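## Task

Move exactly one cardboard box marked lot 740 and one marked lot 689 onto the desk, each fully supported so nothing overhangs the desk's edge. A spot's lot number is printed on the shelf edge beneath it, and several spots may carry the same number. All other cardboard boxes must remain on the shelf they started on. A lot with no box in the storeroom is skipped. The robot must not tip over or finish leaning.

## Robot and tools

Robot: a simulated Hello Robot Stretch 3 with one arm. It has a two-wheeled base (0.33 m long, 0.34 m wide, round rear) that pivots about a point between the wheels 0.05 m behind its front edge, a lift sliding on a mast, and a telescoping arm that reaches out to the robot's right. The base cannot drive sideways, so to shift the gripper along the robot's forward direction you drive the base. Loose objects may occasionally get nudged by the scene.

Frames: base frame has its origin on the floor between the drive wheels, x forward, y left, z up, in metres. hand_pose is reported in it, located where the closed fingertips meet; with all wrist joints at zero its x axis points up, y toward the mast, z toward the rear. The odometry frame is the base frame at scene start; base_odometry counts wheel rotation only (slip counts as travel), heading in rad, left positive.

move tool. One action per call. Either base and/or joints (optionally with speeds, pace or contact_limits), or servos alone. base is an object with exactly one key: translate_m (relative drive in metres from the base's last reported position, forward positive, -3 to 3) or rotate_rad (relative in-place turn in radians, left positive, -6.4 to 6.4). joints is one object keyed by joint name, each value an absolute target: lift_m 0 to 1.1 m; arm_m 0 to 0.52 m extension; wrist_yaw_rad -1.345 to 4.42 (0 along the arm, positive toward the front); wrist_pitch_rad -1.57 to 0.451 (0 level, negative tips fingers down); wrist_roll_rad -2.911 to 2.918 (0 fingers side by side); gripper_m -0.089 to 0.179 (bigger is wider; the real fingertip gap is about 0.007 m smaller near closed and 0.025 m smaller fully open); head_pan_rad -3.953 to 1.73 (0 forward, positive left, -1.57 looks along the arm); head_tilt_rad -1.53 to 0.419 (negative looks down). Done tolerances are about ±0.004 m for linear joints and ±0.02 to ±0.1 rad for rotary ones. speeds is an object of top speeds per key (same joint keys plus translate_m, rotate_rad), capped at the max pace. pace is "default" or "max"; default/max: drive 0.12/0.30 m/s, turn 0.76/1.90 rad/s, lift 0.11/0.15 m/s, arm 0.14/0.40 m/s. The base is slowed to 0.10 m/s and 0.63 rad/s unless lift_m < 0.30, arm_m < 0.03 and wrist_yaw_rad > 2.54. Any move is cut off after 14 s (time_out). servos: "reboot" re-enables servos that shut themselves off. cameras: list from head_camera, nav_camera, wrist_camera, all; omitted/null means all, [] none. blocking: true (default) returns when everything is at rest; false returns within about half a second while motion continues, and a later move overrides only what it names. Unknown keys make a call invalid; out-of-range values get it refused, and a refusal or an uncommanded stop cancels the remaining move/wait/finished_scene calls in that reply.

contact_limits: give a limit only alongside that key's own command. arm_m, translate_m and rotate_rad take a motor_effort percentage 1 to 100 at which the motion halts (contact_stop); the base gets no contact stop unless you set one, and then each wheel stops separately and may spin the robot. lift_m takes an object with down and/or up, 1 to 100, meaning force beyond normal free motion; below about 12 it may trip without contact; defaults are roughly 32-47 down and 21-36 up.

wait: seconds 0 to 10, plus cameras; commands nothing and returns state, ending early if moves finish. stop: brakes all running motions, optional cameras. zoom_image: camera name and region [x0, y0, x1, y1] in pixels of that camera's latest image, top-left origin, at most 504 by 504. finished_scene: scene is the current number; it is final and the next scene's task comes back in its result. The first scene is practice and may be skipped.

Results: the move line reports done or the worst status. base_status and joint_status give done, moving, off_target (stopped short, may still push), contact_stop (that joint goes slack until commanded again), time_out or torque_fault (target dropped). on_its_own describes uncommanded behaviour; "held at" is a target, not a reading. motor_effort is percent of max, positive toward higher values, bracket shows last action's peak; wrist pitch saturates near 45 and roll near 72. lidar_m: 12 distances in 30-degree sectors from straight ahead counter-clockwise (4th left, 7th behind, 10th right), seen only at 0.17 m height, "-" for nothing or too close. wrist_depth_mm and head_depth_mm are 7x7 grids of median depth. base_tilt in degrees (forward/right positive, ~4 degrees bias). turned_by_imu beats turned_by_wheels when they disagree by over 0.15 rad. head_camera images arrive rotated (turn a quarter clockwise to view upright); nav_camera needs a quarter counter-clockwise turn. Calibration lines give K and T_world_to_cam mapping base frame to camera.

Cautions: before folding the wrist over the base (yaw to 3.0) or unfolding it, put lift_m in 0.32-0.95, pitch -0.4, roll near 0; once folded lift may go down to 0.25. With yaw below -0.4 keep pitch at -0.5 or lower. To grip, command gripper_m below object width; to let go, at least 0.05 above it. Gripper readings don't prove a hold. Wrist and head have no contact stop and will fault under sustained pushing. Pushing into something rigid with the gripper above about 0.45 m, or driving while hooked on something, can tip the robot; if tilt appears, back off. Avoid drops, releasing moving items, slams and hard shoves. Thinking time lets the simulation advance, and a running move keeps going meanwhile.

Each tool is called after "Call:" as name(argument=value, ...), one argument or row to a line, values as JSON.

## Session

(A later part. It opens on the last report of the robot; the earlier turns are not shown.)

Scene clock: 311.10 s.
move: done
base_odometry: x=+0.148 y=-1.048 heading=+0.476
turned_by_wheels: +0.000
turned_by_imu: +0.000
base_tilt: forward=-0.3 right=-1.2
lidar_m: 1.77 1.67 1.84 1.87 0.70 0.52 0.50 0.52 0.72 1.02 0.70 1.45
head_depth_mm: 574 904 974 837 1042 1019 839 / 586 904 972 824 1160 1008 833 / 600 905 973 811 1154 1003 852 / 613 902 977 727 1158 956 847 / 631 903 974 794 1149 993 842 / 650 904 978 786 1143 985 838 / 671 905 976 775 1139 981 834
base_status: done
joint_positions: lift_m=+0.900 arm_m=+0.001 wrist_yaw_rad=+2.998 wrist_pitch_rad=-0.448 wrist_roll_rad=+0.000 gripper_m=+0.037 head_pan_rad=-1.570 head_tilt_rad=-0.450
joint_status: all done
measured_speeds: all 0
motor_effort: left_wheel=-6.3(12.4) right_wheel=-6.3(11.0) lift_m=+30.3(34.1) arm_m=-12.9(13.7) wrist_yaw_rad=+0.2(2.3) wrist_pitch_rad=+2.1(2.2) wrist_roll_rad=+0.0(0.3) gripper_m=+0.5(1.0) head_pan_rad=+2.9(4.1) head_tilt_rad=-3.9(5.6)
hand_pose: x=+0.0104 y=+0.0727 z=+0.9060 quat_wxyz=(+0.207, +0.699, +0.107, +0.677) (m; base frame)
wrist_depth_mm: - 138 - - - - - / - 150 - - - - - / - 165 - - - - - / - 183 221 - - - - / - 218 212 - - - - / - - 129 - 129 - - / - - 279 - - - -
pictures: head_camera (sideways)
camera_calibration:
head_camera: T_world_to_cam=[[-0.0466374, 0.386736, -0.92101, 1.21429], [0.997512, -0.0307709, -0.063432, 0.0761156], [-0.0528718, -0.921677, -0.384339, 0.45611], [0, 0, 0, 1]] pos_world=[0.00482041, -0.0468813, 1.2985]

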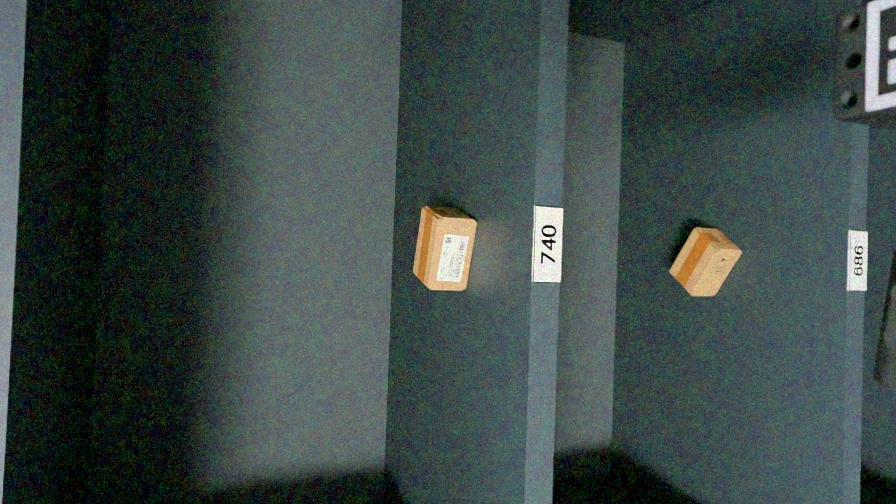

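Call:
move(
  joints={"wrist_yaw_rad": -0.25, "wrist_pitch_rad": -0.4, "gripper_m": 0.179},
  cameras=["wrist_camera"],
)

Scene clock: 356.23 s.
move: done
base_odometry: x=+0.148 y=-1.048 heading=+0.476
turned_by_wheels: +0.000
turned_by_imu: +0.000
base_tilt: forward=-0.3 right=-1.3
lidar_m: 1.76 1.67 1.84 1.87 0.70 0.52 0.50 0.52 0.72 1.02 0.70 1.45
head_depth_mm: 576 903 977 836 1040 1018 841 / 587 907 974 824 1158 1006 858 / 601 907 975 815 1162 1003 - / 615 903 978 727 1159 958 827 / 631 909 974 793 1150 987 822 / 650 909 972 787 1138 984 839 / 670 904 976 777 1139 980 839
base_status: not commanded
joint_positions: lift_m=+0.900 arm_m=+0.001 wrist_yaw_rad=-0.247 wrist_pitch_rad=-0.421 wrist_roll_rad=+0.000 gripper_m=+0.179 head_pan_rad=-1.570 head_tilt_rad=-0.450
joint_status: all done
measured_speeds: all 0
motor_effort: left_wheel=-6.1(6.6) right_wheel=-6.1(6.7) lift_m=+26.8(28.4) arm_m=-12.7(13.5) wrist_yaw_rad=-2.9(6.9) wrist_pitch_rad=+3.3(5.0) wrist_roll_rad=-0.1(0.3) gripper_m=+0.8(84.3) head_pan_rad=+2.6(3.3) head_tilt_rad=-4.2(5.5)
hand_pose: x=-0.0763 y=-0.3628 z=+0.9121 quat_wxyz=(+0.668, +0.062, -0.704, -0.232) (m; base frame)
wrist_depth_mm: - 281 - - - - - / - - - - - - 424 / - - - - 909 - 443 / - - - - - - 473 / - 142 674 - - 639 462 / - 126 - - - - 452 / - - - - - - 105
pictures: wrist_camera
camera_calibration:
wrist_camera: T_world_to_cam=[[-0.977692, 0.208489, -0.0255156, 0.030988], [0.141819, 0.565627, -0.812375, 0.989507], [-0.154939, -0.797871, -0.582576, 0.396258], [0, 0, 0, 1]] pos_world=[-0.0486384, -0.249989, 1.03549]

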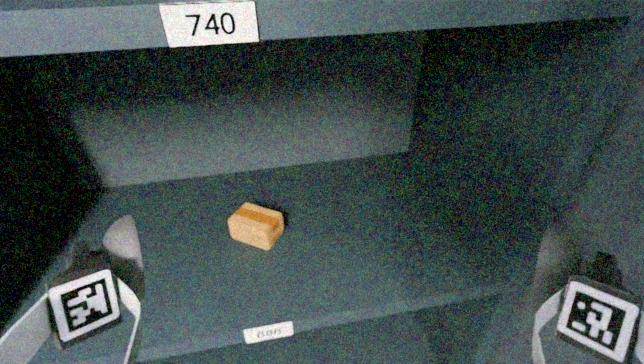

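Call:
move(
  base={"translate_m": 0.039},
  joints={"wrist_yaw_rad": -0.25, "wrist_pitch_rad": -0.15, "lift_m": 0.945},
  cameras=["wrist_camera", "head_camera"],
)

Scene clock: 371.63 s.
move: done
base_odometry: x=+0.183 y=-1.030 heading=+0.476
turned_by_wheels: +0.000
turned_by_imu: +0.000
base_tilt: forward=-0.4 right=-1.1
lidar_m: 1.73 1.64 1.82 2.02 0.76 0.56 0.54 0.56 0.74 1.02 0.68 1.42
head_depth_mm: 575 908 975 832 1135 1053 - / 589 906 975 825 1155 1125 - / 601 907 975 739 1165 - - / 616 904 975 740 630 949 823 / 633 906 979 791 1147 960 847 / 651 903 976 783 1144 985 839 / 670 904 967 774 1029 979 837
base_status: done
joint_positions: lift_m=+0.945 arm_m=+0.001 wrist_yaw_rad=-0.247 wrist_pitch_rad=-0.172 wrist_roll_rad=+0.000 gripper_m=+0.179 head_pan_rad=-1.570 head_tilt_rad=-0.450
joint_status: all done
measured_speeds: all 0
motor_effort: left_wheel=+4.5(8.6) right_wheel=+5.6(10.4) lift_m=+30.9(33.1) arm_m=-12.0(12.7) wrist_yaw_rad=-3.1(5.2) wrist_pitch_rad=+3.7(6.2) wrist_roll_rad=-0.1(0.3) gripper_m=+0.5(1.2) head_pan_rad=+2.1(2.5) head_tilt_rad=-4.5(5.1)
hand_pose: x=-0.0822 y=-0.3863 z=+1.0161 quat_wxyz=(+0.692, -0.026, -0.706, -0.148) (m; base frame)
wrist_depth_mm: - - - - - - - / - - - - 792 - - / - - 463 - - - - / - - - - - - 443 / - 142 - - 927 - 465 / - 126 - - - - - / - - - - - 728 105
pictures: head_camera (sideways), wrist_camera
camera_calibration:
head_camera: T_world_to_cam=[[-0.0466376, 0.386827, -0.920972, 1.21424], [0.997512, -0.0307642, -0.0634351, 0.0761196], [-0.0528714, -0.921639, -0.384429, 0.456228], [0, 0, 0, 1]] pos_world=[0.00482044, -0.046881, 1.2985]
wrist_camera: T_world_to_cam=[[-0.978916, 0.20366, -0.015687, 0.0207556], [0.0886867, 0.354586, -0.930808, 1.12256], [-0.184006, -0.912574, -0.365172, 0.169551], [0, 0, 0, 1]] pos_world=[-0.04804, -0.247545, 1.10713]

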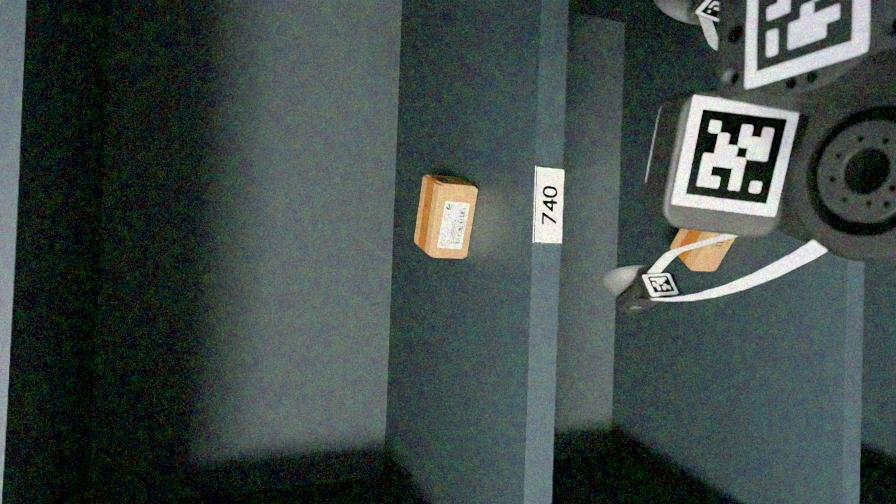

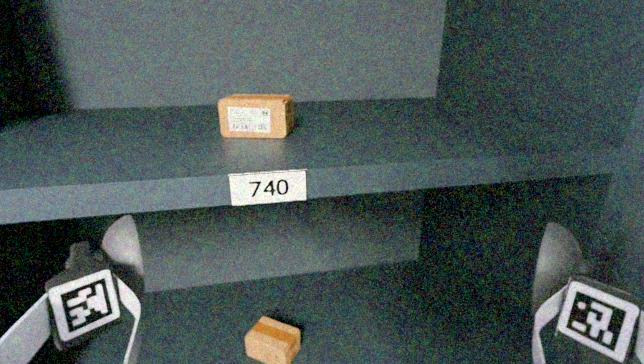

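Call:
move(
  base={"translate_m": 0.015},
  joints={"arm_m": 0.2},
  contact_limits={"arm_m": 40},
  cameras=["wrist_camera", "head_camera"],
)

Scene clock: 453.50 s.
move: done
base_odometry: x=+0.196 y=-1.023 heading=+0.476
turned_by_wheels: +0.000
turned_by_imu: +0.000
base_tilt: forward=-0.2 right=-1.1
lidar_m: 1.71 1.63 2.48 2.08 0.78 0.57 0.55 0.57 0.75 1.02 0.67 1.40
head_depth_mm: 575 907 975 835 - 973 840 / 589 899 978 826 314 941 832 / 601 901 980 417 317 908 853 / 618 904 975 750 340 928 848 / 634 898 971 794 1149 991 845 / 652 905 974 785 1146 982 837 / 673 894 948 775 986 950 837
base_status: done
joint_positions: lift_m=+0.945 arm_m=+0.200 wrist_yaw_rad=-0.247 wrist_pitch_rad=-0.172 wrist_roll_rad=+0.000 gripper_m=+0.179 head_pan_rad=-1.570 head_tilt_rad=-0.450
joint_status: all done
measured_speeds: all 0
motor_effort: left_wheel=+6.2(9.4) right_wheel=+5.9(8.7) lift_m=+28.8(30.3) arm_m=+13.8(15.5) wrist_yaw_rad=-2.5(4.8) wrist_pitch_rad=+3.6(3.8) wrist_roll_rad=+0.1(0.3) gripper_m=+0.3(1.1) head_pan_rad=+1.6(2.4) head_tilt_rad=-3.5(4.9)
contact_limits: arm_m 40 (drawing in: default 32, maximum 55; extending or still: default 41, maximum 69)
hand_pose: x=-0.0823 y=-0.5857 z=+1.0161 quat_wxyz=(+0.692, -0.026, -0.706, -0.148) (m; base frame)
wrist_depth_mm: - - - - - 584 - / - - - - - 620 - / - - 282 285 - - - / - - 285 281 - - - / - 143 - - - - - / - 126 - - - - - / - - - - - - 105
pictures: head_camera (sideways), wrist_camera
camera_calibration:
head_camera: T_world_to_cam=[[-0.0466375, 0.386827, -0.920972, 1.21424], [0.997512, -0.0307645, -0.0634351, 0.0761196], [-0.0528717, -0.921639, -0.384429, 0.456228], [0, 0, 0, 1]] pos_world=[0.00482042, -0.046881, 1.2985]
wrist_camera: T_world_to_cam=[[-0.978888, 0.203793, -0.0156854, 0.0614148], [0.0887266, 0.354542, -0.930821, 1.19328], [-0.184133, -0.912561, -0.365139, -0.012472], [0, 0, 0, 1]] pos_world=[-0.0480536, -0.446964, 1.10714]

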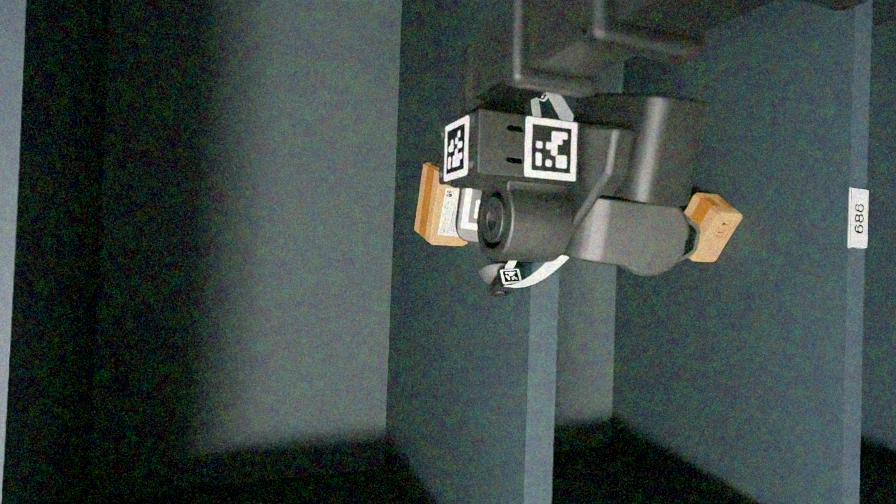

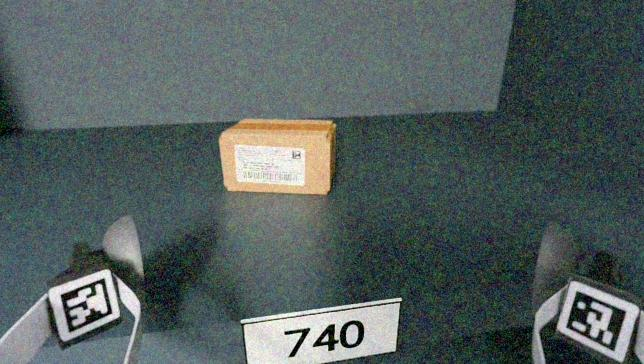

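Call:
move(
  base={"translate_m": 0.011},
  joints={"lift_m": 0.949},
  cameras=[],
)

Call:
move(
  joints={"arm_m": 0.367},
  contact_limits={"arm_m": 32},
  cameras=["wrist_camera", "head_camera"],
)

Scene clock: 480.53 s.
move: done
base_odometry: x=+0.206 y=-1.018 heading=+0.476
turned_by_wheels: +0.000
turned_by_imu: +0.000
base_tilt: forward=-0.2 right=-1.2
lidar_m: 1.70 1.62 2.47 2.11 0.79 0.58 0.56 0.59 0.76 1.02 0.67 1.40
head_depth_mm: 575 906 977 833 - 977 838 / 589 903 972 822 314 942 832 / 603 903 980 415 316 907 853 / 617 904 975 799 340 932 847 / 633 902 980 792 1155 988 840 / 653 906 978 783 1141 986 840 / 674 894 951 775 951 948 838
base_status: done
joint_positions: lift_m=+0.949 arm_m=+0.200 wrist_yaw_rad=-0.247 wrist_pitch_rad=-0.172 wrist_roll_rad=+0.000 gripper_m=+0.179 head_pan_rad=-1.570 head_tilt_rad=-0.450
joint_status: all done
measured_speeds: all 0
motor_effort: left_wheel=+6.1(9.3) right_wheel=+4.8(8.9) lift_m=+30.5(30.9) arm_m=+8.4(9.9) wrist_yaw_rad=-1.9(3.9) wrist_pitch_rad=+3.6(3.7) wrist_roll_rad=+0.0(0.3) gripper_m=+0.4(1.1) head_pan_rad=+1.2(1.7) head_tilt_rad=-3.3(4.2)
contact_limits: arm_m 40 (drawing in: default 32, maximum 55; extending or still: default 41, maximum 69)
hand_pose: x=-0.0823 y=-0.5857 z=+1.0201 quat_wxyz=(+0.692, -0.026, -0.706, -0.148) (m; base frame)
wrist_depth_mm: - - - - - 594 - / - - - - - 629 - / - - - 276 - - - / - - 290 285 - - - / - 143 - - - - - / - 126 - - - - - / - - - - - - 105
pictures: none
No camera images: "cameras" was empty.

Scene clock: 483.00 s.
move: done
base_odometry: x=+0.206 y=-1.018 heading=+0.476
turned_by_wheels: +0.000
turned_by_imu: +0.000
base_tilt: forward=-0.3 right=-1.2
lidar_m: 1.70 1.62 2.47 2.12 0.79 0.58 0.56 0.59 0.76 1.02 0.67 1.40
head_depth_mm: 577 907 976 832 - 1016 838 / 589 905 974 396 1163 1008 835 / 604 904 965 462 1156 971 852 / 619 906 974 493 1155 963 849 / 634 905 975 796 1144 991 841 / 653 903 973 785 1142 983 840 / 675 892 954 773 954 950 836
base_status: not commanded
joint_positions: lift_m=+0.949 arm_m=+0.367 wrist_yaw_rad=-0.247 wrist_pitch_rad=-0.172 wrist_roll_rad=+0.000 gripper_m=+0.179 head_pan_rad=-1.570 head_tilt_rad=-0.450
joint_status: all done
measured_speeds: all 0
motor_effort: left_wheel=+5.7(6.3) right_wheel=+4.4(5.5) lift_m=+29.2(31.1) arm_m=+13.2(15.8) wrist_yaw_rad=-2.1(4.3) wrist_pitch_rad=+3.6(3.7) wrist_roll_rad=+0.0(0.3) gripper_m=+0.6(1.1) head_pan_rad=+1.7(2.0) head_tilt_rad=-2.9(4.2)
contact_limits: arm_m 32 (drawing in: default 32, maximum 55; extending or still: default 41, maximum 69)
hand_pose: x=-0.0823 y=-0.7527 z=+1.0201 quat_wxyz=(+0.692, -0.026, -0.706, -0.148) (m; base frame)
wrist_depth_mm: 339 - - - - - 445 / - - - - - - 466 / - - - - - - - / - - - 173 - - - / - 142 135 135 142 - - / - 126 133 127 124 - - / - - 141 138 133 - 105
pictures: head_camera (sideways), wrist_camera
camera_calibration:
head_camera: T_world_to_cam=[[-0.0466376, 0.386826, -0.920972, 1.21424], [0.997512, -0.0307643, -0.0634351, 0.0761196], [-0.0528715, -0.921639, -0.384429, 0.456228], [0, 0, 0, 1]] pos_world=[0.00482043, -0.046881, 1.2985]
wrist_camera: T_world_to_cam=[[-0.978889, 0.20379, -0.0156782, 0.0955019], [0.088687, 0.354385, -0.930885, 1.2562], [-0.184149, -0.912623, -0.364977, -0.163618], [0, 0, 0, 1]] pos_world=[-0.0480526, -0.613961, 1.11115]

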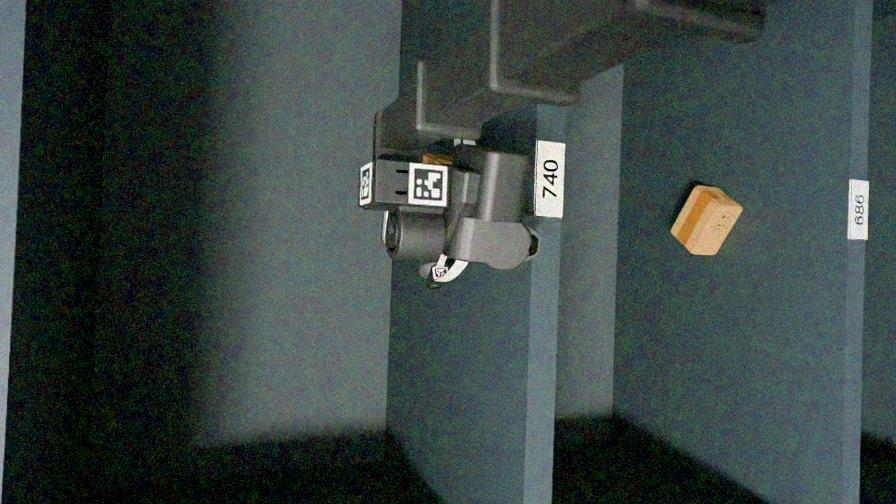

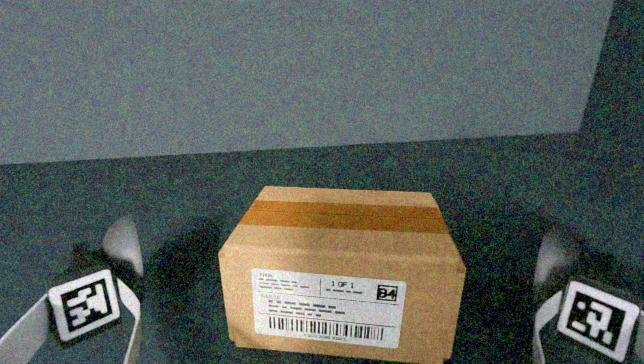

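Call:
move(
  joints={"gripper_m": 0.05},
  cameras=["wrist_camera"],
)

Scene clock: 499.67 s.
move: done
base_odometry: x=+0.206 y=-1.018 heading=+0.476
turned_by_wheels: +0.000
turned_by_imu: +0.000
base_tilt: forward=-0.1 right=-1.3
lidar_m: 1.70 1.62 2.48 2.11 0.79 0.58 0.56 0.58 0.76 1.02 0.67 1.40
head_depth_mm: 576 907 981 829 - 1013 841 / 587 905 976 395 1160 1013 832 / 603 902 965 463 1160 969 852 / 618 906 974 493 1161 960 847 / 633 903 976 796 1147 988 843 / 654 906 976 784 1144 983 842 / 676 895 952 776 952 947 838
base_status: not commanded
joint_positions: lift_m=+0.949 arm_m=+0.367 wrist_yaw_rad=-0.249 wrist_pitch_rad=-0.172 wrist_roll_rad=+0.000 gripper_m=+0.051 head_pan_rad=-1.570 head_tilt_rad=-0.450
joint_status: all done
measured_speeds: all 0
motor_effort: left_wheel=+5.4(6.5) right_wheel=+4.4(5.5) lift_m=+26.1(27.8) arm_m=+6.3(9.0) wrist_yaw_rad=-1.7(4.0) wrist_pitch_rad=+3.6(3.7) wrist_roll_rad=+0.0(0.3) gripper_m=-16.6(88.7) head_pan_rad=+0.7(1.4) head_tilt_rad=-3.0(3.8)
contact_limits: arm_m 32 (drawing in: default 32, maximum 55; extending or still: default 41, maximum 69)
hand_pose: x=-0.0826 y=-0.7526 z=+1.0201 quat_wxyz=(+0.692, -0.027, -0.706, -0.148) (m; base frame)
wrist_depth_mm: 338 - - - - - 447 / - - - - - - 467 / - - - - - - - / - - - 173 - - - / - - 136 135 143 - - / - - 135 135 133 123 - / - - 145 143 141 112 -
pictures: wrist_camera
camera_calibration:
wrist_camera: T_world_to_cam=[[-0.97859, 0.20522, -0.0156729, 0.0962345], [0.0891761, 0.35414, -0.930931, 1.25613], [-0.185495, -0.912398, -0.364858, -0.16366], [0, 0, 0, 1]] pos_world=[-0.0482011, -0.613919, 1.11117]

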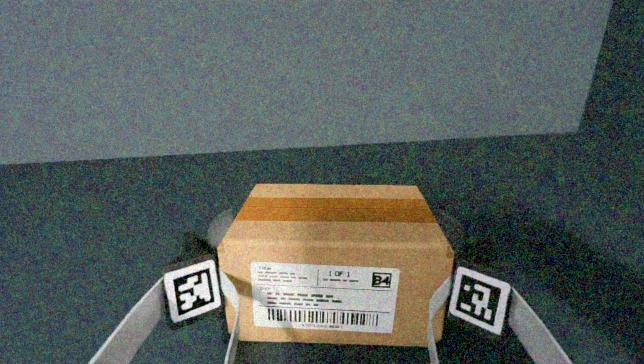

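Call:
move(
  joints={"lift_m": 1.0},
  speeds={"lift_m": 0.06},
  cameras=["wrist_camera"],
)

Scene clock: 507.30 s.
move: done
base_odometry: x=+0.206 y=-1.018 heading=+0.476
turned_by_wheels: +0.000
turned_by_imu: +0.000
base_tilt: forward=-0.4 right=-1.1
lidar_m: 1.70 1.62 2.47 2.11 0.79 0.58 0.56 0.58 0.76 1.02 0.67 1.39
head_depth_mm: 578 903 962 - 1159 1017 834 / 588 904 941 716 1158 1011 835 / 602 907 478 444 1153 972 852 / 619 905 954 663 1160 960 850 / 637 904 977 794 1153 988 844 / 655 904 974 784 1144 986 840 / 674 896 956 775 955 948 837
base_status: not commanded
joint_positions: lift_m=+1.000 arm_m=+0.367 wrist_yaw_rad=-0.249 wrist_pitch_rad=-0.175 wrist_roll_rad=+0.000 gripper_m=+0.051 head_pan_rad=-1.570 head_tilt_rad=-0.450
joint_status: all done
measured_speeds: all 0
motor_effort: left_wheel=+5.7(6.2) right_wheel=+4.8(6.0) lift_m=+31.5(32.9) arm_m=-1.3(1.9) wrist_yaw_rad=-1.9(2.9) wrist_pitch_rad=+4.1(4.2) wrist_roll_rad=-0.2(0.3) gripper_m=-16.0(17.4) head_pan_rad=+0.0(1.4) head_tilt_rad=-2.7(3.4)
contact_limits: arm_m 32 (drawing in: default 32, maximum 55; extending or still: default 41, maximum 69)
hand_pose: x=-0.0826 y=-0.7525 z=+1.0705 quat_wxyz=(+0.692, -0.026, -0.706, -0.149) (m; base frame)
wrist_depth_mm: 335 - - - - - 444 / - - - - - - 467 / - - - - - - 492 / - - - 180 - - - / - - 136 135 144 - - / - - 136 135 134 122 - / - - 144 143 141 - -
pictures: wrist_camera
camera_calibration:
wrist_camera: T_world_to_cam=[[-0.97858, 0.205262, -0.0157836, 0.0971817], [0.0897806, 0.356516, -0.929965, 1.30374], [-0.18526, -0.911462, -0.367308, -0.14178], [0, 0, 0, 1]] pos_world=[-0.0482164, -0.613978, 1.16189]

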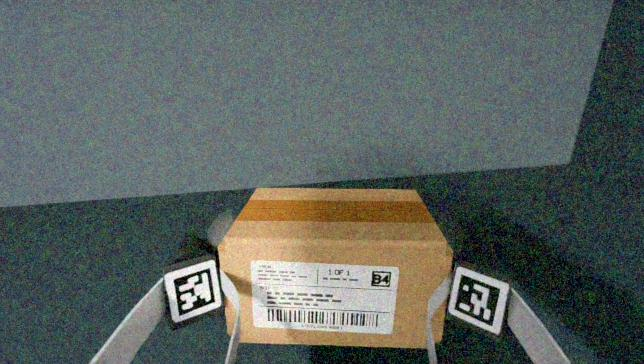

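Call:
move(
  joints={"arm_m": 0.01},
  cameras=[],
)

Call:
move(
  base={"translate_m": 0.31},
  joints={"lift_m": 0.85, "head_pan_rad": -0.3, "head_tilt_rad": -0.3},
  cameras=["wrist_camera"],
)

Call:
move(
  base={"rotate_rad": 1.571},
  joints={"head_pan_rad": -0.6, "head_tilt_rad": -0.3},
  cameras=["nav_camera", "head_camera"],
)

Scene clock: 533.90 s.
move: done
base_odometry: x=+0.206 y=-1.018 heading=+0.476
turned_by_wheels: +0.000
turned_by_imu: +0.000
base_tilt: forward=-0.4 right=-1.1
lidar_m: 1.70 1.62 2.46 2.12 0.79 0.58 0.56 0.58 0.76 1.02 0.67 1.40
head_depth_mm: 575 906 974 833 - - - / 587 903 979 824 - - - / 602 908 973 817 - - - / 618 904 978 802 630 994 848 / 633 904 977 795 1151 991 846 / 652 904 974 785 1137 986 840 / 673 897 955 774 956 948 836
base_status: not commanded
joint_positions: lift_m=+1.000 arm_m=+0.010 wrist_yaw_rad=-0.249 wrist_pitch_rad=-0.175 wrist_roll_rad=+0.000 gripper_m=+0.051 head_pan_rad=-1.570 head_tilt_rad=-0.450
joint_status: all done
measured_speeds: all 0
motor_effort: left_wheel=+5.5(6.2) right_wheel=+4.6(5.7) lift_m=+26.4(31.9) arm_m=-13.1(15.5) wrist_yaw_rad=-1.8(3.1) wrist_pitch_rad=+4.2(4.3) wrist_roll_rad=-0.1(0.3) gripper_m=-16.3(16.8) head_pan_rad=-0.2(0.6) head_tilt_rad=-2.4(3.2)
hand_pose: x=-0.0826 y=-0.3954 z=+1.0704 quat_wxyz=(+0.692, -0.026, -0.706, -0.149) (m; base frame)
wrist_depth_mm: 612 - - - - - - / 647 - - - 790 - - / - - - - - - - / - - - 180 - - 442 / - - 135 136 144 - - / - 123 136 135 134 122 - / - - 144 143 141 - -
pictures: none
No camera images: "cameras" was empty.

Scene clock: 538.10 s.
move: done
base_odometry: x=+0.481 y=-0.876 heading=+0.476
turned_by_wheels: +0.000
turned_by_imu: +0.000
base_tilt: forward=-0.3 right=-1.3
lidar_m: 1.39 1.39 1.41 3.66 1.22 0.90 0.87 0.90 1.06 0.58 1.07 1.13
head_depth_mm: 945 980 1053 1099 1193 1214 999 / 1352 1392 1452 1080 1152 1200 1298 / 1311 1373 1454 1533 1620 1723 1549 / 1271 1335 1387 1469 1548 1648 1537 / 1210 1267 1334 1409 1490 1577 1527 / 1184 1233 1289 1354 1421 1501 1521 / 1138 1191 1249 1313 1378 1457 1483
base_status: done
joint_positions: lift_m=+0.850 arm_m=+0.010 wrist_yaw_rad=-0.249 wrist_pitch_rad=-0.176 wrist_roll_rad=+0.000 gripper_m=+0.051 head_pan_rad=-0.300 head_tilt_rad=-0.300
joint_status: all done
measured_speeds: all 0
motor_effort: left_wheel=+2.9(10.7) right_wheel=+6.8(11.1) lift_m=+24.5(27.2) arm_m=-11.9(13.8) wrist_yaw_rad=-0.6(2.8) wrist_pitch_rad=+4.3(4.4) wrist_roll_rad=+0.0(0.3) gripper_m=-16.3(16.8) head_pan_rad=-2.6(5.7) head_tilt_rad=+4.9(8.3)
hand_pose: x=-0.0826 y=-0.3954 z=+0.9202 quat_wxyz=(+0.692, -0.026, -0.706, -0.149) (m; base frame)
wrist_depth_mm: - - - - - - 815 / - - - - - - 368 / - - - - - - - / - - - 179 - 948 - / - - 136 135 144 943 - / - 123 136 136 134 122 - / - - 144 142 141 - -
pictures: wrist_camera
camera_calibration:
wrist_camera: T_world_to_cam=[[-0.978575, 0.20528, -0.0158312, 0.0215849], [0.0900406, 0.357538, -0.929548, 1.03672], [-0.185158, -0.911058, -0.368361, 0.129626], [0, 0, 0, 1]] pos_world=[-0.048223, -0.257, 1.01177]

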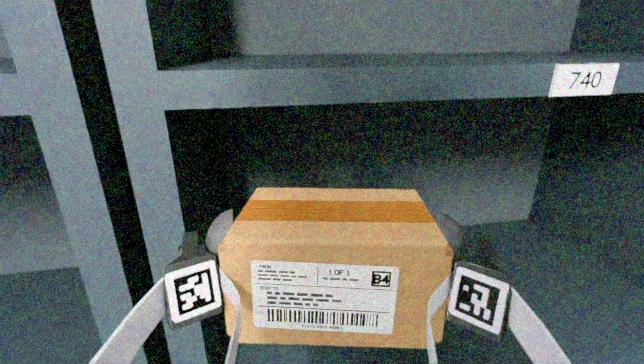

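Scene clock: 541.70 s.
move: done
base_odometry: x=+0.481 y=-0.876 heading=+2.046
turned_by_wheels: +1.571
turned_by_imu: +1.546
base_tilt: forward=-0.2 right=-1.3
lidar_m: 3.66 1.24 0.90 0.87 0.90 1.07 0.58 1.06 1.13 1.40 1.40 1.40
head_depth_mm: 1494 1532 1577 1631 1636 1705 1568 / 1668 1713 1760 1810 1680 1882 1558 / 1874 1925 2012 2005 1455 1780 1549 / 2134 2224 2304 2244 1411 1909 1510 / 2507 2628 2736 2347 1622 1915 1529 / 2927 3157 3399 2287 2521 2004 1529 / 3135 3367 3418 3610 2811 1965 1524
base_status: done
joint_positions: lift_m=+0.850 arm_m=+0.010 wrist_yaw_rad=-0.249 wrist_pitch_rad=-0.176 wrist_roll_rad=+0.000 gripper_m=+0.051 head_pan_rad=-0.600 head_tilt_rad=-0.300
joint_status: all done
measured_speeds: all 0
motor_effort: left_wheel=-8.8(12.8) right_wheel=+9.6(12.3) lift_m=+24.9(25.1) arm_m=-13.2(14.0) wrist_yaw_rad=-1.5(2.9) wrist_pitch_rad=+4.2(4.3) wrist_roll_rad=+0.2(0.3) gripper_m=-16.4(16.9) head_pan_rad=+3.8(4.6) head_tilt_rad=+3.4(7.9)
hand_pose: x=-0.0826 y=-0.3954 z=+0.9202 quat_wxyz=(+0.692, -0.026, -0.706, -0.149) (m; base frame)
wrist_depth_mm: - - - - - - - / - - - - - - - / - - - - - - - / - - - - - - - / - - 136 135 143 - - / - 124 136 135 134 122 - / - - 147 145 143 - -
pictures: head_camera (sideways), nav_camera (sideways)
camera_calibration:
head_camera: T_world_to_cam=[[-0.227919, 0.0999786, -0.968533, 1.27745], [0.59726, 0.79995, -0.0579735, 0.0714627], [0.768982, -0.59168, -0.242037, 0.265897], [0, 0, 0, 1]] pos_world=[0.0440036, -0.0275582, 1.30575]
nav_camera: T_world_to_cam=[[0.232338, -0.138444, 0.962732, -1.21144], [-0.55305, -0.833036, 0.0136752, 0.0357444], [0.800097, -0.535616, -0.270112, 0.299905], [0, 0, 0, 1]] pos_world=[0.0612793, 0.0226932, 1.24681]

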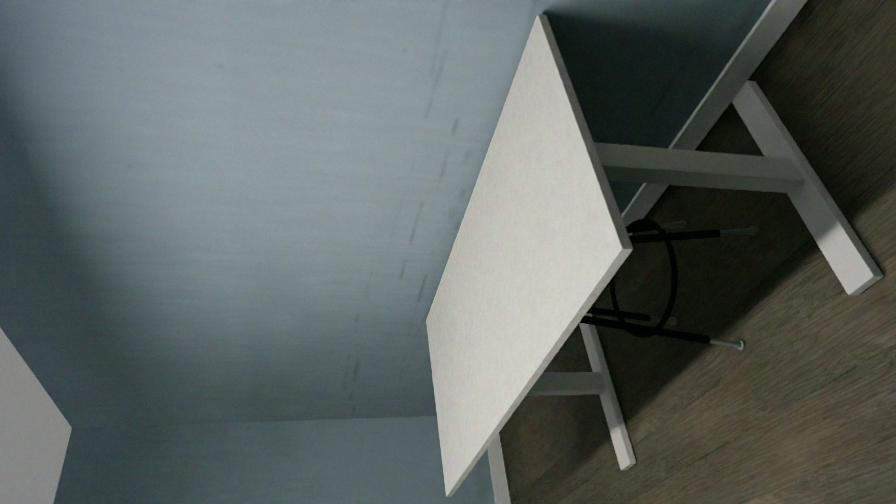

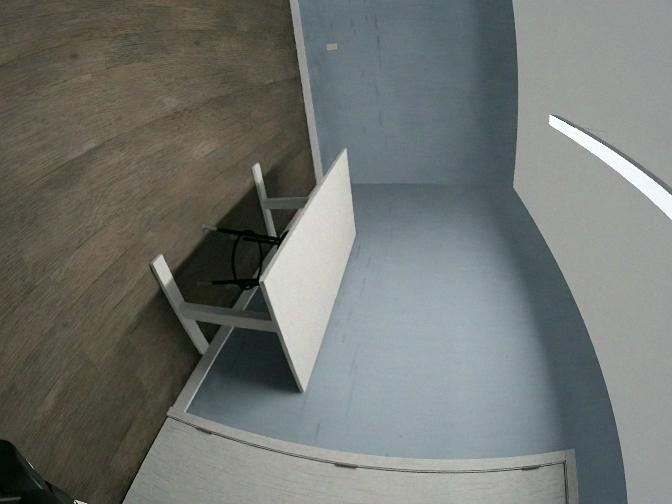

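Call:
move(
  base={"translate_m": 1.12},
  joints={"head_pan_rad": -1.57, "head_tilt_rad": -0.5},
  cameras=["head_camera", "wrist_camera"],
)

Scene clock: 574.90 s.
move: done
base_odometry: x=-0.031 y=+0.120 heading=+2.046
turned_by_wheels: +0.000
turned_by_imu: -0.001
base_tilt: forward=-0.3 right=-1.2
lidar_m: 2.58 1.24 0.91 0.87 0.91 1.23 1.69 1.95 1.47 0.98 0.83 1.46
head_depth_mm: 1169 1264 1363 1498 1658 1634 1365 / 1172 1267 1380 1511 1596 457 1316 / 1171 1265 1378 1350 937 461 287 / 1171 1262 1367 1333 933 797 1210 / 1162 1257 1371 1320 927 1451 1300 / 1165 1257 1365 1306 920 1478 1296 / 1158 1254 1366 1292 911 1437 1231
base_status: done
joint_positions: lift_m=+0.850 arm_m=+0.010 wrist_yaw_rad=-0.249 wrist_pitch_rad=-0.176 wrist_roll_rad=+0.000 gripper_m=+0.051 head_pan_rad=-1.570 head_tilt_rad=-0.500
joint_status: all done
measured_speeds: all 0
motor_effort: left_wheel=+5.4(9.2) right_wheel=+4.0(14.1) lift_m=+25.8(26.4) arm_m=-11.6(13.9) wrist_yaw_rad=-2.0(3.1) wrist_pitch_rad=+4.3(4.4) wrist_roll_rad=-0.2(0.3) gripper_m=-16.2(17.0) head_pan_rad=+4.1(6.2) head_tilt_rad=-4.9(7.4)
hand_pose: x=-0.0826 y=-0.3954 z=+0.9202 quat_wxyz=(+0.692, -0.026, -0.706, -0.149) (m; base frame)
wrist_depth_mm: - - - - - - - / - - - - - - - / - - - - - - - / - - - 180 - - - / - - 135 136 144 - - / - - 136 136 134 - - / - - 146 145 143 - -
pictures: head_camera (sideways), wrist_camera
camera_calibration:
head_camera: T_world_to_cam=[[-0.0466302, 0.432299, -0.900524, 1.18756], [0.997506, -0.0276735, -0.0649367, 0.0780704], [-0.0529928, -0.901306, -0.42993, 0.515439], [0, 0, 0, 1]] pos_world=[0.00481491, -0.0466516, 1.2961]
wrist_camera: T_world_to_cam=[[-0.978575, 0.205281, -0.0158314, 0.0215852], [0.0900408, 0.357538, -0.929548, 1.03672], [-0.185158, -0.911058, -0.368361, 0.129626], [0, 0, 0, 1]] pos_world=[-0.048223, -0.257001, 1.01177]

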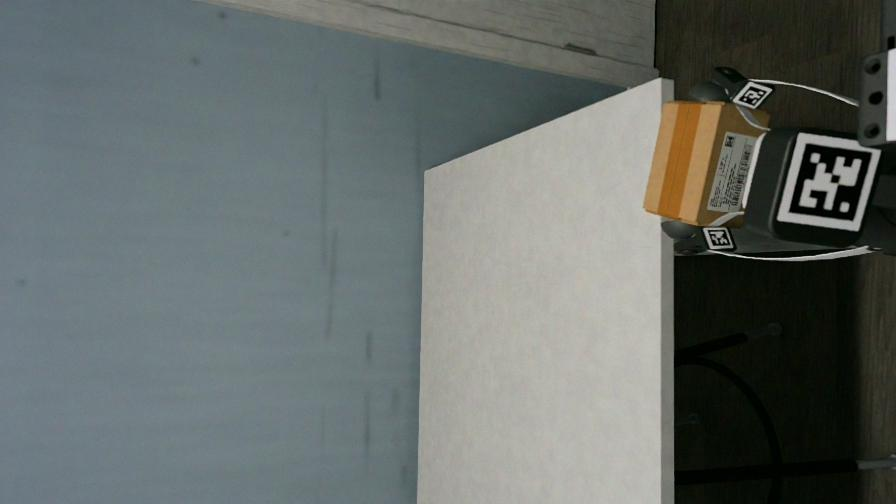

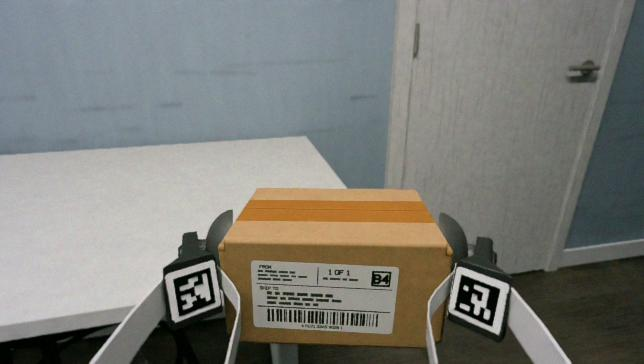

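Call:
move(
  joints={"arm_m": 0.38},
  cameras=[],
)

Call:
move(
  joints={"lift_m": 0.71},
  cameras=["head_camera", "wrist_camera"],
)

Scene clock: 593.80 s.
move: done
base_odometry: x=-0.031 y=+0.120 heading=+2.046
turned_by_wheels: +0.000
turned_by_imu: +0.000
base_tilt: forward=-0.4 right=-1.0
lidar_m: 2.59 1.25 0.91 0.87 0.90 1.24 1.69 1.94 1.47 0.98 0.83 1.46
head_depth_mm: 1172 1265 1370 1495 1608 302 - / 1174 1259 1374 1470 399 336 1314 / 1162 1265 1373 549 548 1502 1309 / 1165 1261 1373 1325 828 1326 1310 / 1162 1260 1376 1316 925 1449 1303 / 1166 1255 1367 1305 918 1478 1298 / 1162 1260 1362 1284 912 1432 1227
base_status: not commanded
joint_positions: lift_m=+0.850 arm_m=+0.380 wrist_yaw_rad=-0.249 wrist_pitch_rad=-0.176 wrist_roll_rad=+0.000 gripper_m=+0.051 head_pan_rad=-1.570 head_tilt_rad=-0.500
joint_status: all done
measured_speeds: all 0
motor_effort: left_wheel=+5.4(6.0) right_wheel=+4.2(5.2) lift_m=+26.6(27.3) arm_m=+14.6(15.8) wrist_yaw_rad=-1.6(3.4) wrist_pitch_rad=+4.2(4.4) wrist_roll_rad=+0.0(0.3) gripper_m=-16.3(16.9) head_pan_rad=+3.2(4.0) head_tilt_rad=-3.2(5.1)
hand_pose: x=-0.0826 y=-0.7654 z=+0.9202 quat_wxyz=(+0.692, -0.026, -0.706, -0.149) (m; base frame)
wrist_depth_mm: - - - - - - - / - - - - - - - / - - - - - - - / - - - 180 - - - / - - 136 136 144 - - / - - 136 135 134 - - / - - 144 142 141 - -
pictures: none
No camera images: "cameras" was empty.

Scene clock: 595.90 s.
move: done
base_odometry: x=-0.031 y=+0.120 heading=+2.046
turned_by_wheels: +0.000
turned_by_imu: +0.000
base_tilt: forward=-0.3 right=-1.3
lidar_m: 2.58 1.25 0.91 0.87 0.91 1.23 1.68 1.95 1.46 0.98 0.83 1.46
head_depth_mm: 1173 1263 1366 1494 1658 1630 1319 / 1172 1268 1374 1513 1601 794 388 / 1166 1266 1374 1351 615 579 1278 / 1162 1265 1376 1335 825 1311 1309 / 1162 1259 1369 1317 930 1451 1297 / 1165 1257 1361 1303 921 1481 1293 / 1169 1252 1360 1281 913 1434 1230
base_status: not commanded
joint_positions: lift_m=+0.710 arm_m=+0.380 wrist_yaw_rad=-0.249 wrist_pitch_rad=-0.176 wrist_roll_rad=+0.000 gripper_m=+0.051 head_pan_rad=-1.570 head_tilt_rad=-0.500
joint_status: all done
measured_speeds: all 0
motor_effort: left_wheel=+5.3(6.0) right_wheel=+4.6(5.0) lift_m=+25.1(27.1) arm_m=+12.9(14.5) wrist_yaw_rad=-2.5(2.7) wrist_pitch_rad=+4.2(4.4) wrist_roll_rad=-0.1(0.3) gripper_m=-16.3(16.8) head_pan_rad=+3.3(4.1) head_tilt_rad=-4.0(4.6)
hand_pose: x=-0.0826 y=-0.7654 z=+0.7802 quat_wxyz=(+0.692, -0.026, -0.706, -0.149) (m; base frame)
wrist_depth_mm: - - - - - - - / - - - - - - - / - - - - - - - / - - - 179 179 - - / - - 136 135 144 - - / - - 135 135 134 124 - / - - 144 142 141 - -
pictures: head_camera (sideways), wrist_camera
camera_calibration:
head_camera: T_world_to_cam=[[-0.0466375, 0.432441, -0.900455, 1.18747], [0.997506, -0.0276466, -0.0649412, 0.0780763], [-0.0529778, -0.901238, -0.430073, 0.515625], [0, 0, 0, 1]] pos_world=[0.00481569, -0.0466507, 1.29609]
wrist_camera: T_world_to_cam=[[-0.978575, 0.205282, -0.0158342, 0.0953257], [0.0900564, 0.3576, -0.929523, 1.03888], [-0.185152, -0.911033, -0.368425, -0.25897], [0, 0, 0, 1]] pos_world=[-0.0482234, -0.627003, 0.871761]

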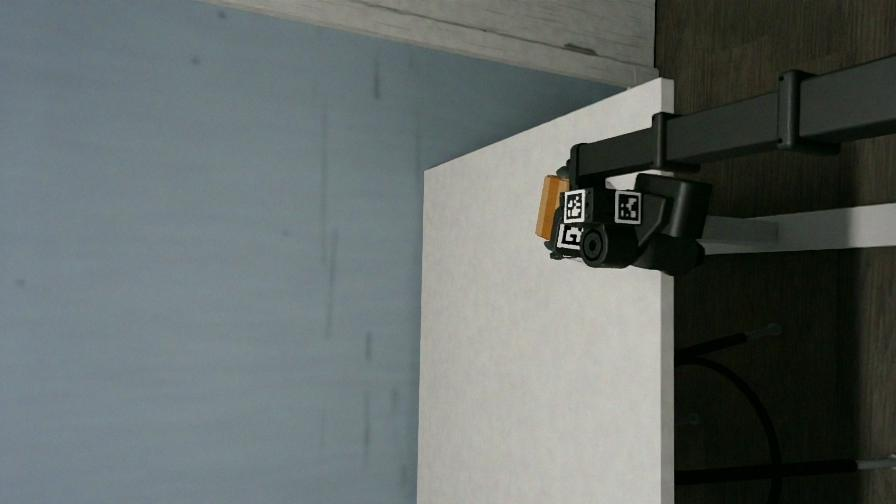

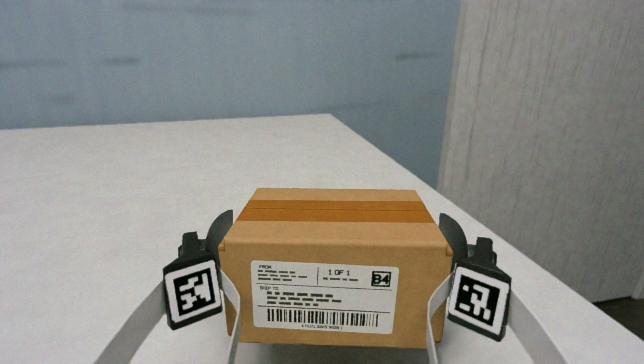

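Call:
move(
  joints={"lift_m": 0.66},
  speeds={"lift_m": 0.02},
  contact_limits={"lift_m": {"down": 14}},
  cameras=["wrist_camera"],
)

Scene clock: 604.37 s.
move: done
base_odometry: x=-0.031 y=+0.120 heading=+2.046
turned_by_wheels: +0.000
turned_by_imu: +0.000
base_tilt: forward=-0.4 right=-1.2
lidar_m: 2.58 1.24 0.91 0.87 0.90 1.23 1.69 1.94 1.46 0.98 0.83 1.46
head_depth_mm: 1171 1261 1368 1498 1659 1634 1322 / 1171 1263 1374 1508 1600 811 441 / 1171 1263 1388 1348 895 588 1274 / 1165 1263 1376 1333 893 628 1305 / 1162 1257 1369 1323 924 1456 1297 / 1164 1257 1368 1307 919 1484 1294 / 1164 1257 1368 1286 912 1441 1226
base_status: not commanded
joint_positions: lift_m=+0.660 arm_m=+0.380 wrist_yaw_rad=-0.249 wrist_pitch_rad=-0.106 wrist_roll_rad=+0.000 gripper_m=+0.051 head_pan_rad=-1.570 head_tilt_rad=-0.500
joint_status: all done
measured_speeds: all 0
on_its_own: wrist_pitch_rad is at rest, and its effort (-8.6) is outside its rest range (-8 to +12)
motor_effort: left_wheel=+5.5(5.9) right_wheel=+4.3(5.0) lift_m=+19.9(29.0) arm_m=+10.4(12.0) wrist_yaw_rad=-2.4(3.0) wrist_pitch_rad=-8.6(8.9) wrist_roll_rad=+0.0(0.3) gripper_m=-16.2(16.8) head_pan_rad=+2.7(4.1) head_tilt_rad=-3.3(4.2)
contact_limits: lift_m down 14 (down: maximum 72; up: maximum 65)
hand_pose: x=-0.0836 y=-0.7694 z=+0.7477 quat_wxyz=(+0.696, -0.050, -0.705, -0.125) (m; base frame)
wrist_depth_mm: - - - - - - - / - - - - - - - / - - - - - - - / - - - 177 177 - - / - - 134 133 141 243 - / - - 135 136 134 122 - / - - 144 142 141 - -
pictures: wrist_camera
camera_calibration:
wrist_camera: T_world_to_cam=[[-0.978833, 0.204255, -0.0128616, 0.0916151], [0.0738326, 0.293812, -0.953007, 0.977325], [-0.190878, -0.933785, -0.302674, -0.341977], [0, 0, 0, 1]] pos_world=[-0.0477583, -0.625196, 0.829069]

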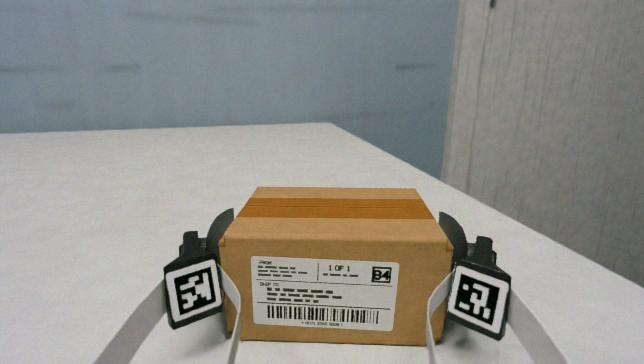

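Call:
move(
  joints={"lift_m": 0.675},
  speeds={"lift_m": 0.03},
  cameras=[],
)

Call:
move(
  joints={"gripper_m": 0.15},
  cameras=["wrist_camera"],
)

Scene clock: 612.13 s.
move: done
base_odometry: x=-0.031 y=+0.120 heading=+2.046
turned_by_wheels: +0.000
turned_by_imu: +0.000
base_tilt: forward=-0.3 right=-1.2
lidar_m: 2.59 1.24 0.91 0.87 0.90 1.23 1.69 1.95 1.47 0.98 0.83 1.46
head_depth_mm: 1175 1266 1364 1500 1665 1621 1330 / 1164 1264 1371 1518 1596 808 412 / 1168 1261 1382 1343 891 587 1277 / 1163 1255 1372 1331 892 627 1298 / 1167 1260 1367 1319 926 1446 1296 / 1167 1258 1365 1306 916 1486 1302 / 1153 1261 1364 1292 909 1446 1230
base_status: not commanded
joint_positions: lift_m=+0.675 arm_m=+0.380 wrist_yaw_rad=-0.249 wrist_pitch_rad=-0.157 wrist_roll_rad=+0.000 gripper_m=+0.051 head_pan_rad=-1.570 head_tilt_rad=-0.500
joint_status: all done
measured_speeds: all 0
motor_effort: left_wheel=+5.3(5.7) right_wheel=+4.4(5.0) lift_m=+30.2(31.5) arm_m=+9.0(10.0) wrist_yaw_rad=-1.4(2.5) wrist_pitch_rad=+0.9(8.6) wrist_roll_rad=-0.2(0.3) gripper_m=-16.2(16.5) head_pan_rad=+2.6(3.7) head_tilt_rad=-2.7(3.4)
hand_pose: x=-0.0829 y=-0.7666 z=+0.7497 quat_wxyz=(+0.693, -0.032, -0.706, -0.143) (m; base frame)
wrist_depth_mm: - - - - - - - / - - - - - - - / - - - - - - - / - - - 174 174 - - / - - 134 133 141 235 - / - - 135 136 133 - - / - - 145 143 142 - -
pictures: none
No camera images: "cameras" was empty.

Scene clock: 613.67 s.
move: done
base_odometry: x=-0.031 y=+0.120 heading=+2.046
turned_by_wheels: +0.000
turned_by_imu: +0.000
base_tilt: forward=-0.3 right=-1.4
lidar_m: 2.58 1.25 0.91 0.87 0.91 1.23 1.69 1.95 1.47 0.98 0.83 1.46
head_depth_mm: 1171 1266 1369 1503 1647 1631 1325 / 1176 1258 1379 1514 1602 805 412 / 1169 1266 1371 1343 896 588 1277 / 1168 1254 1372 1339 895 629 1296 / 1168 1258 1372 1301 925 1446 1299 / 1159 1254 1368 1300 918 1485 1299 / 1160 1252 1365 1288 908 1442 1230
base_status: not commanded
joint_positions: lift_m=+0.675 arm_m=+0.380 wrist_yaw_rad=-0.249 wrist_pitch_rad=-0.164 wrist_roll_rad=+0.000 gripper_m=+0.150 head_pan_rad=-1.570 head_tilt_rad=-0.500
joint_status: all done
measured_speeds: all 0
motor_effort: left_wheel=+5.5(5.9) right_wheel=+4.1(4.9) lift_m=+28.5(30.6) arm_m=+8.0(9.6) wrist_yaw_rad=-0.9(2.7) wrist_pitch_rad=+2.1(2.2) wrist_roll_rad=+0.0(0.3) gripper_m=+0.2(81.5) head_pan_rad=+3.5(3.6) head_tilt_rad=-1.5(3.0)
hand_pose: x=-0.0828 y=-0.7661 z=+0.7481 quat_wxyz=(+0.692, -0.030, -0.706, -0.145) (m; base frame)
wrist_depth_mm: - - - - - - - / - - - - - - - / - - - - - - - / - - - 170 - - - / - 146 132 132 139 143 - / - 125 139 135 135 124 124 / - 118 146 142 141 - 111
pictures: wrist_camera
camera_calibration:
wrist_camera: T_world_to_cam=[[-0.978621, 0.205097, -0.0153456, 0.0942762], [0.0873898, 0.347117, -0.933741, 1.00422], [-0.186181, -0.91512, -0.357619, -0.282825], [0, 0, 0, 1]] pos_world=[-0.0481548, -0.626737, 0.837988]

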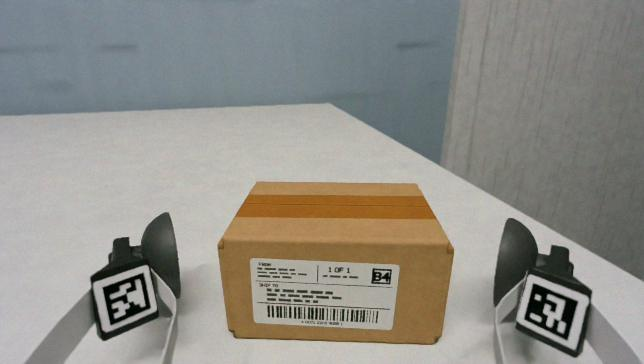

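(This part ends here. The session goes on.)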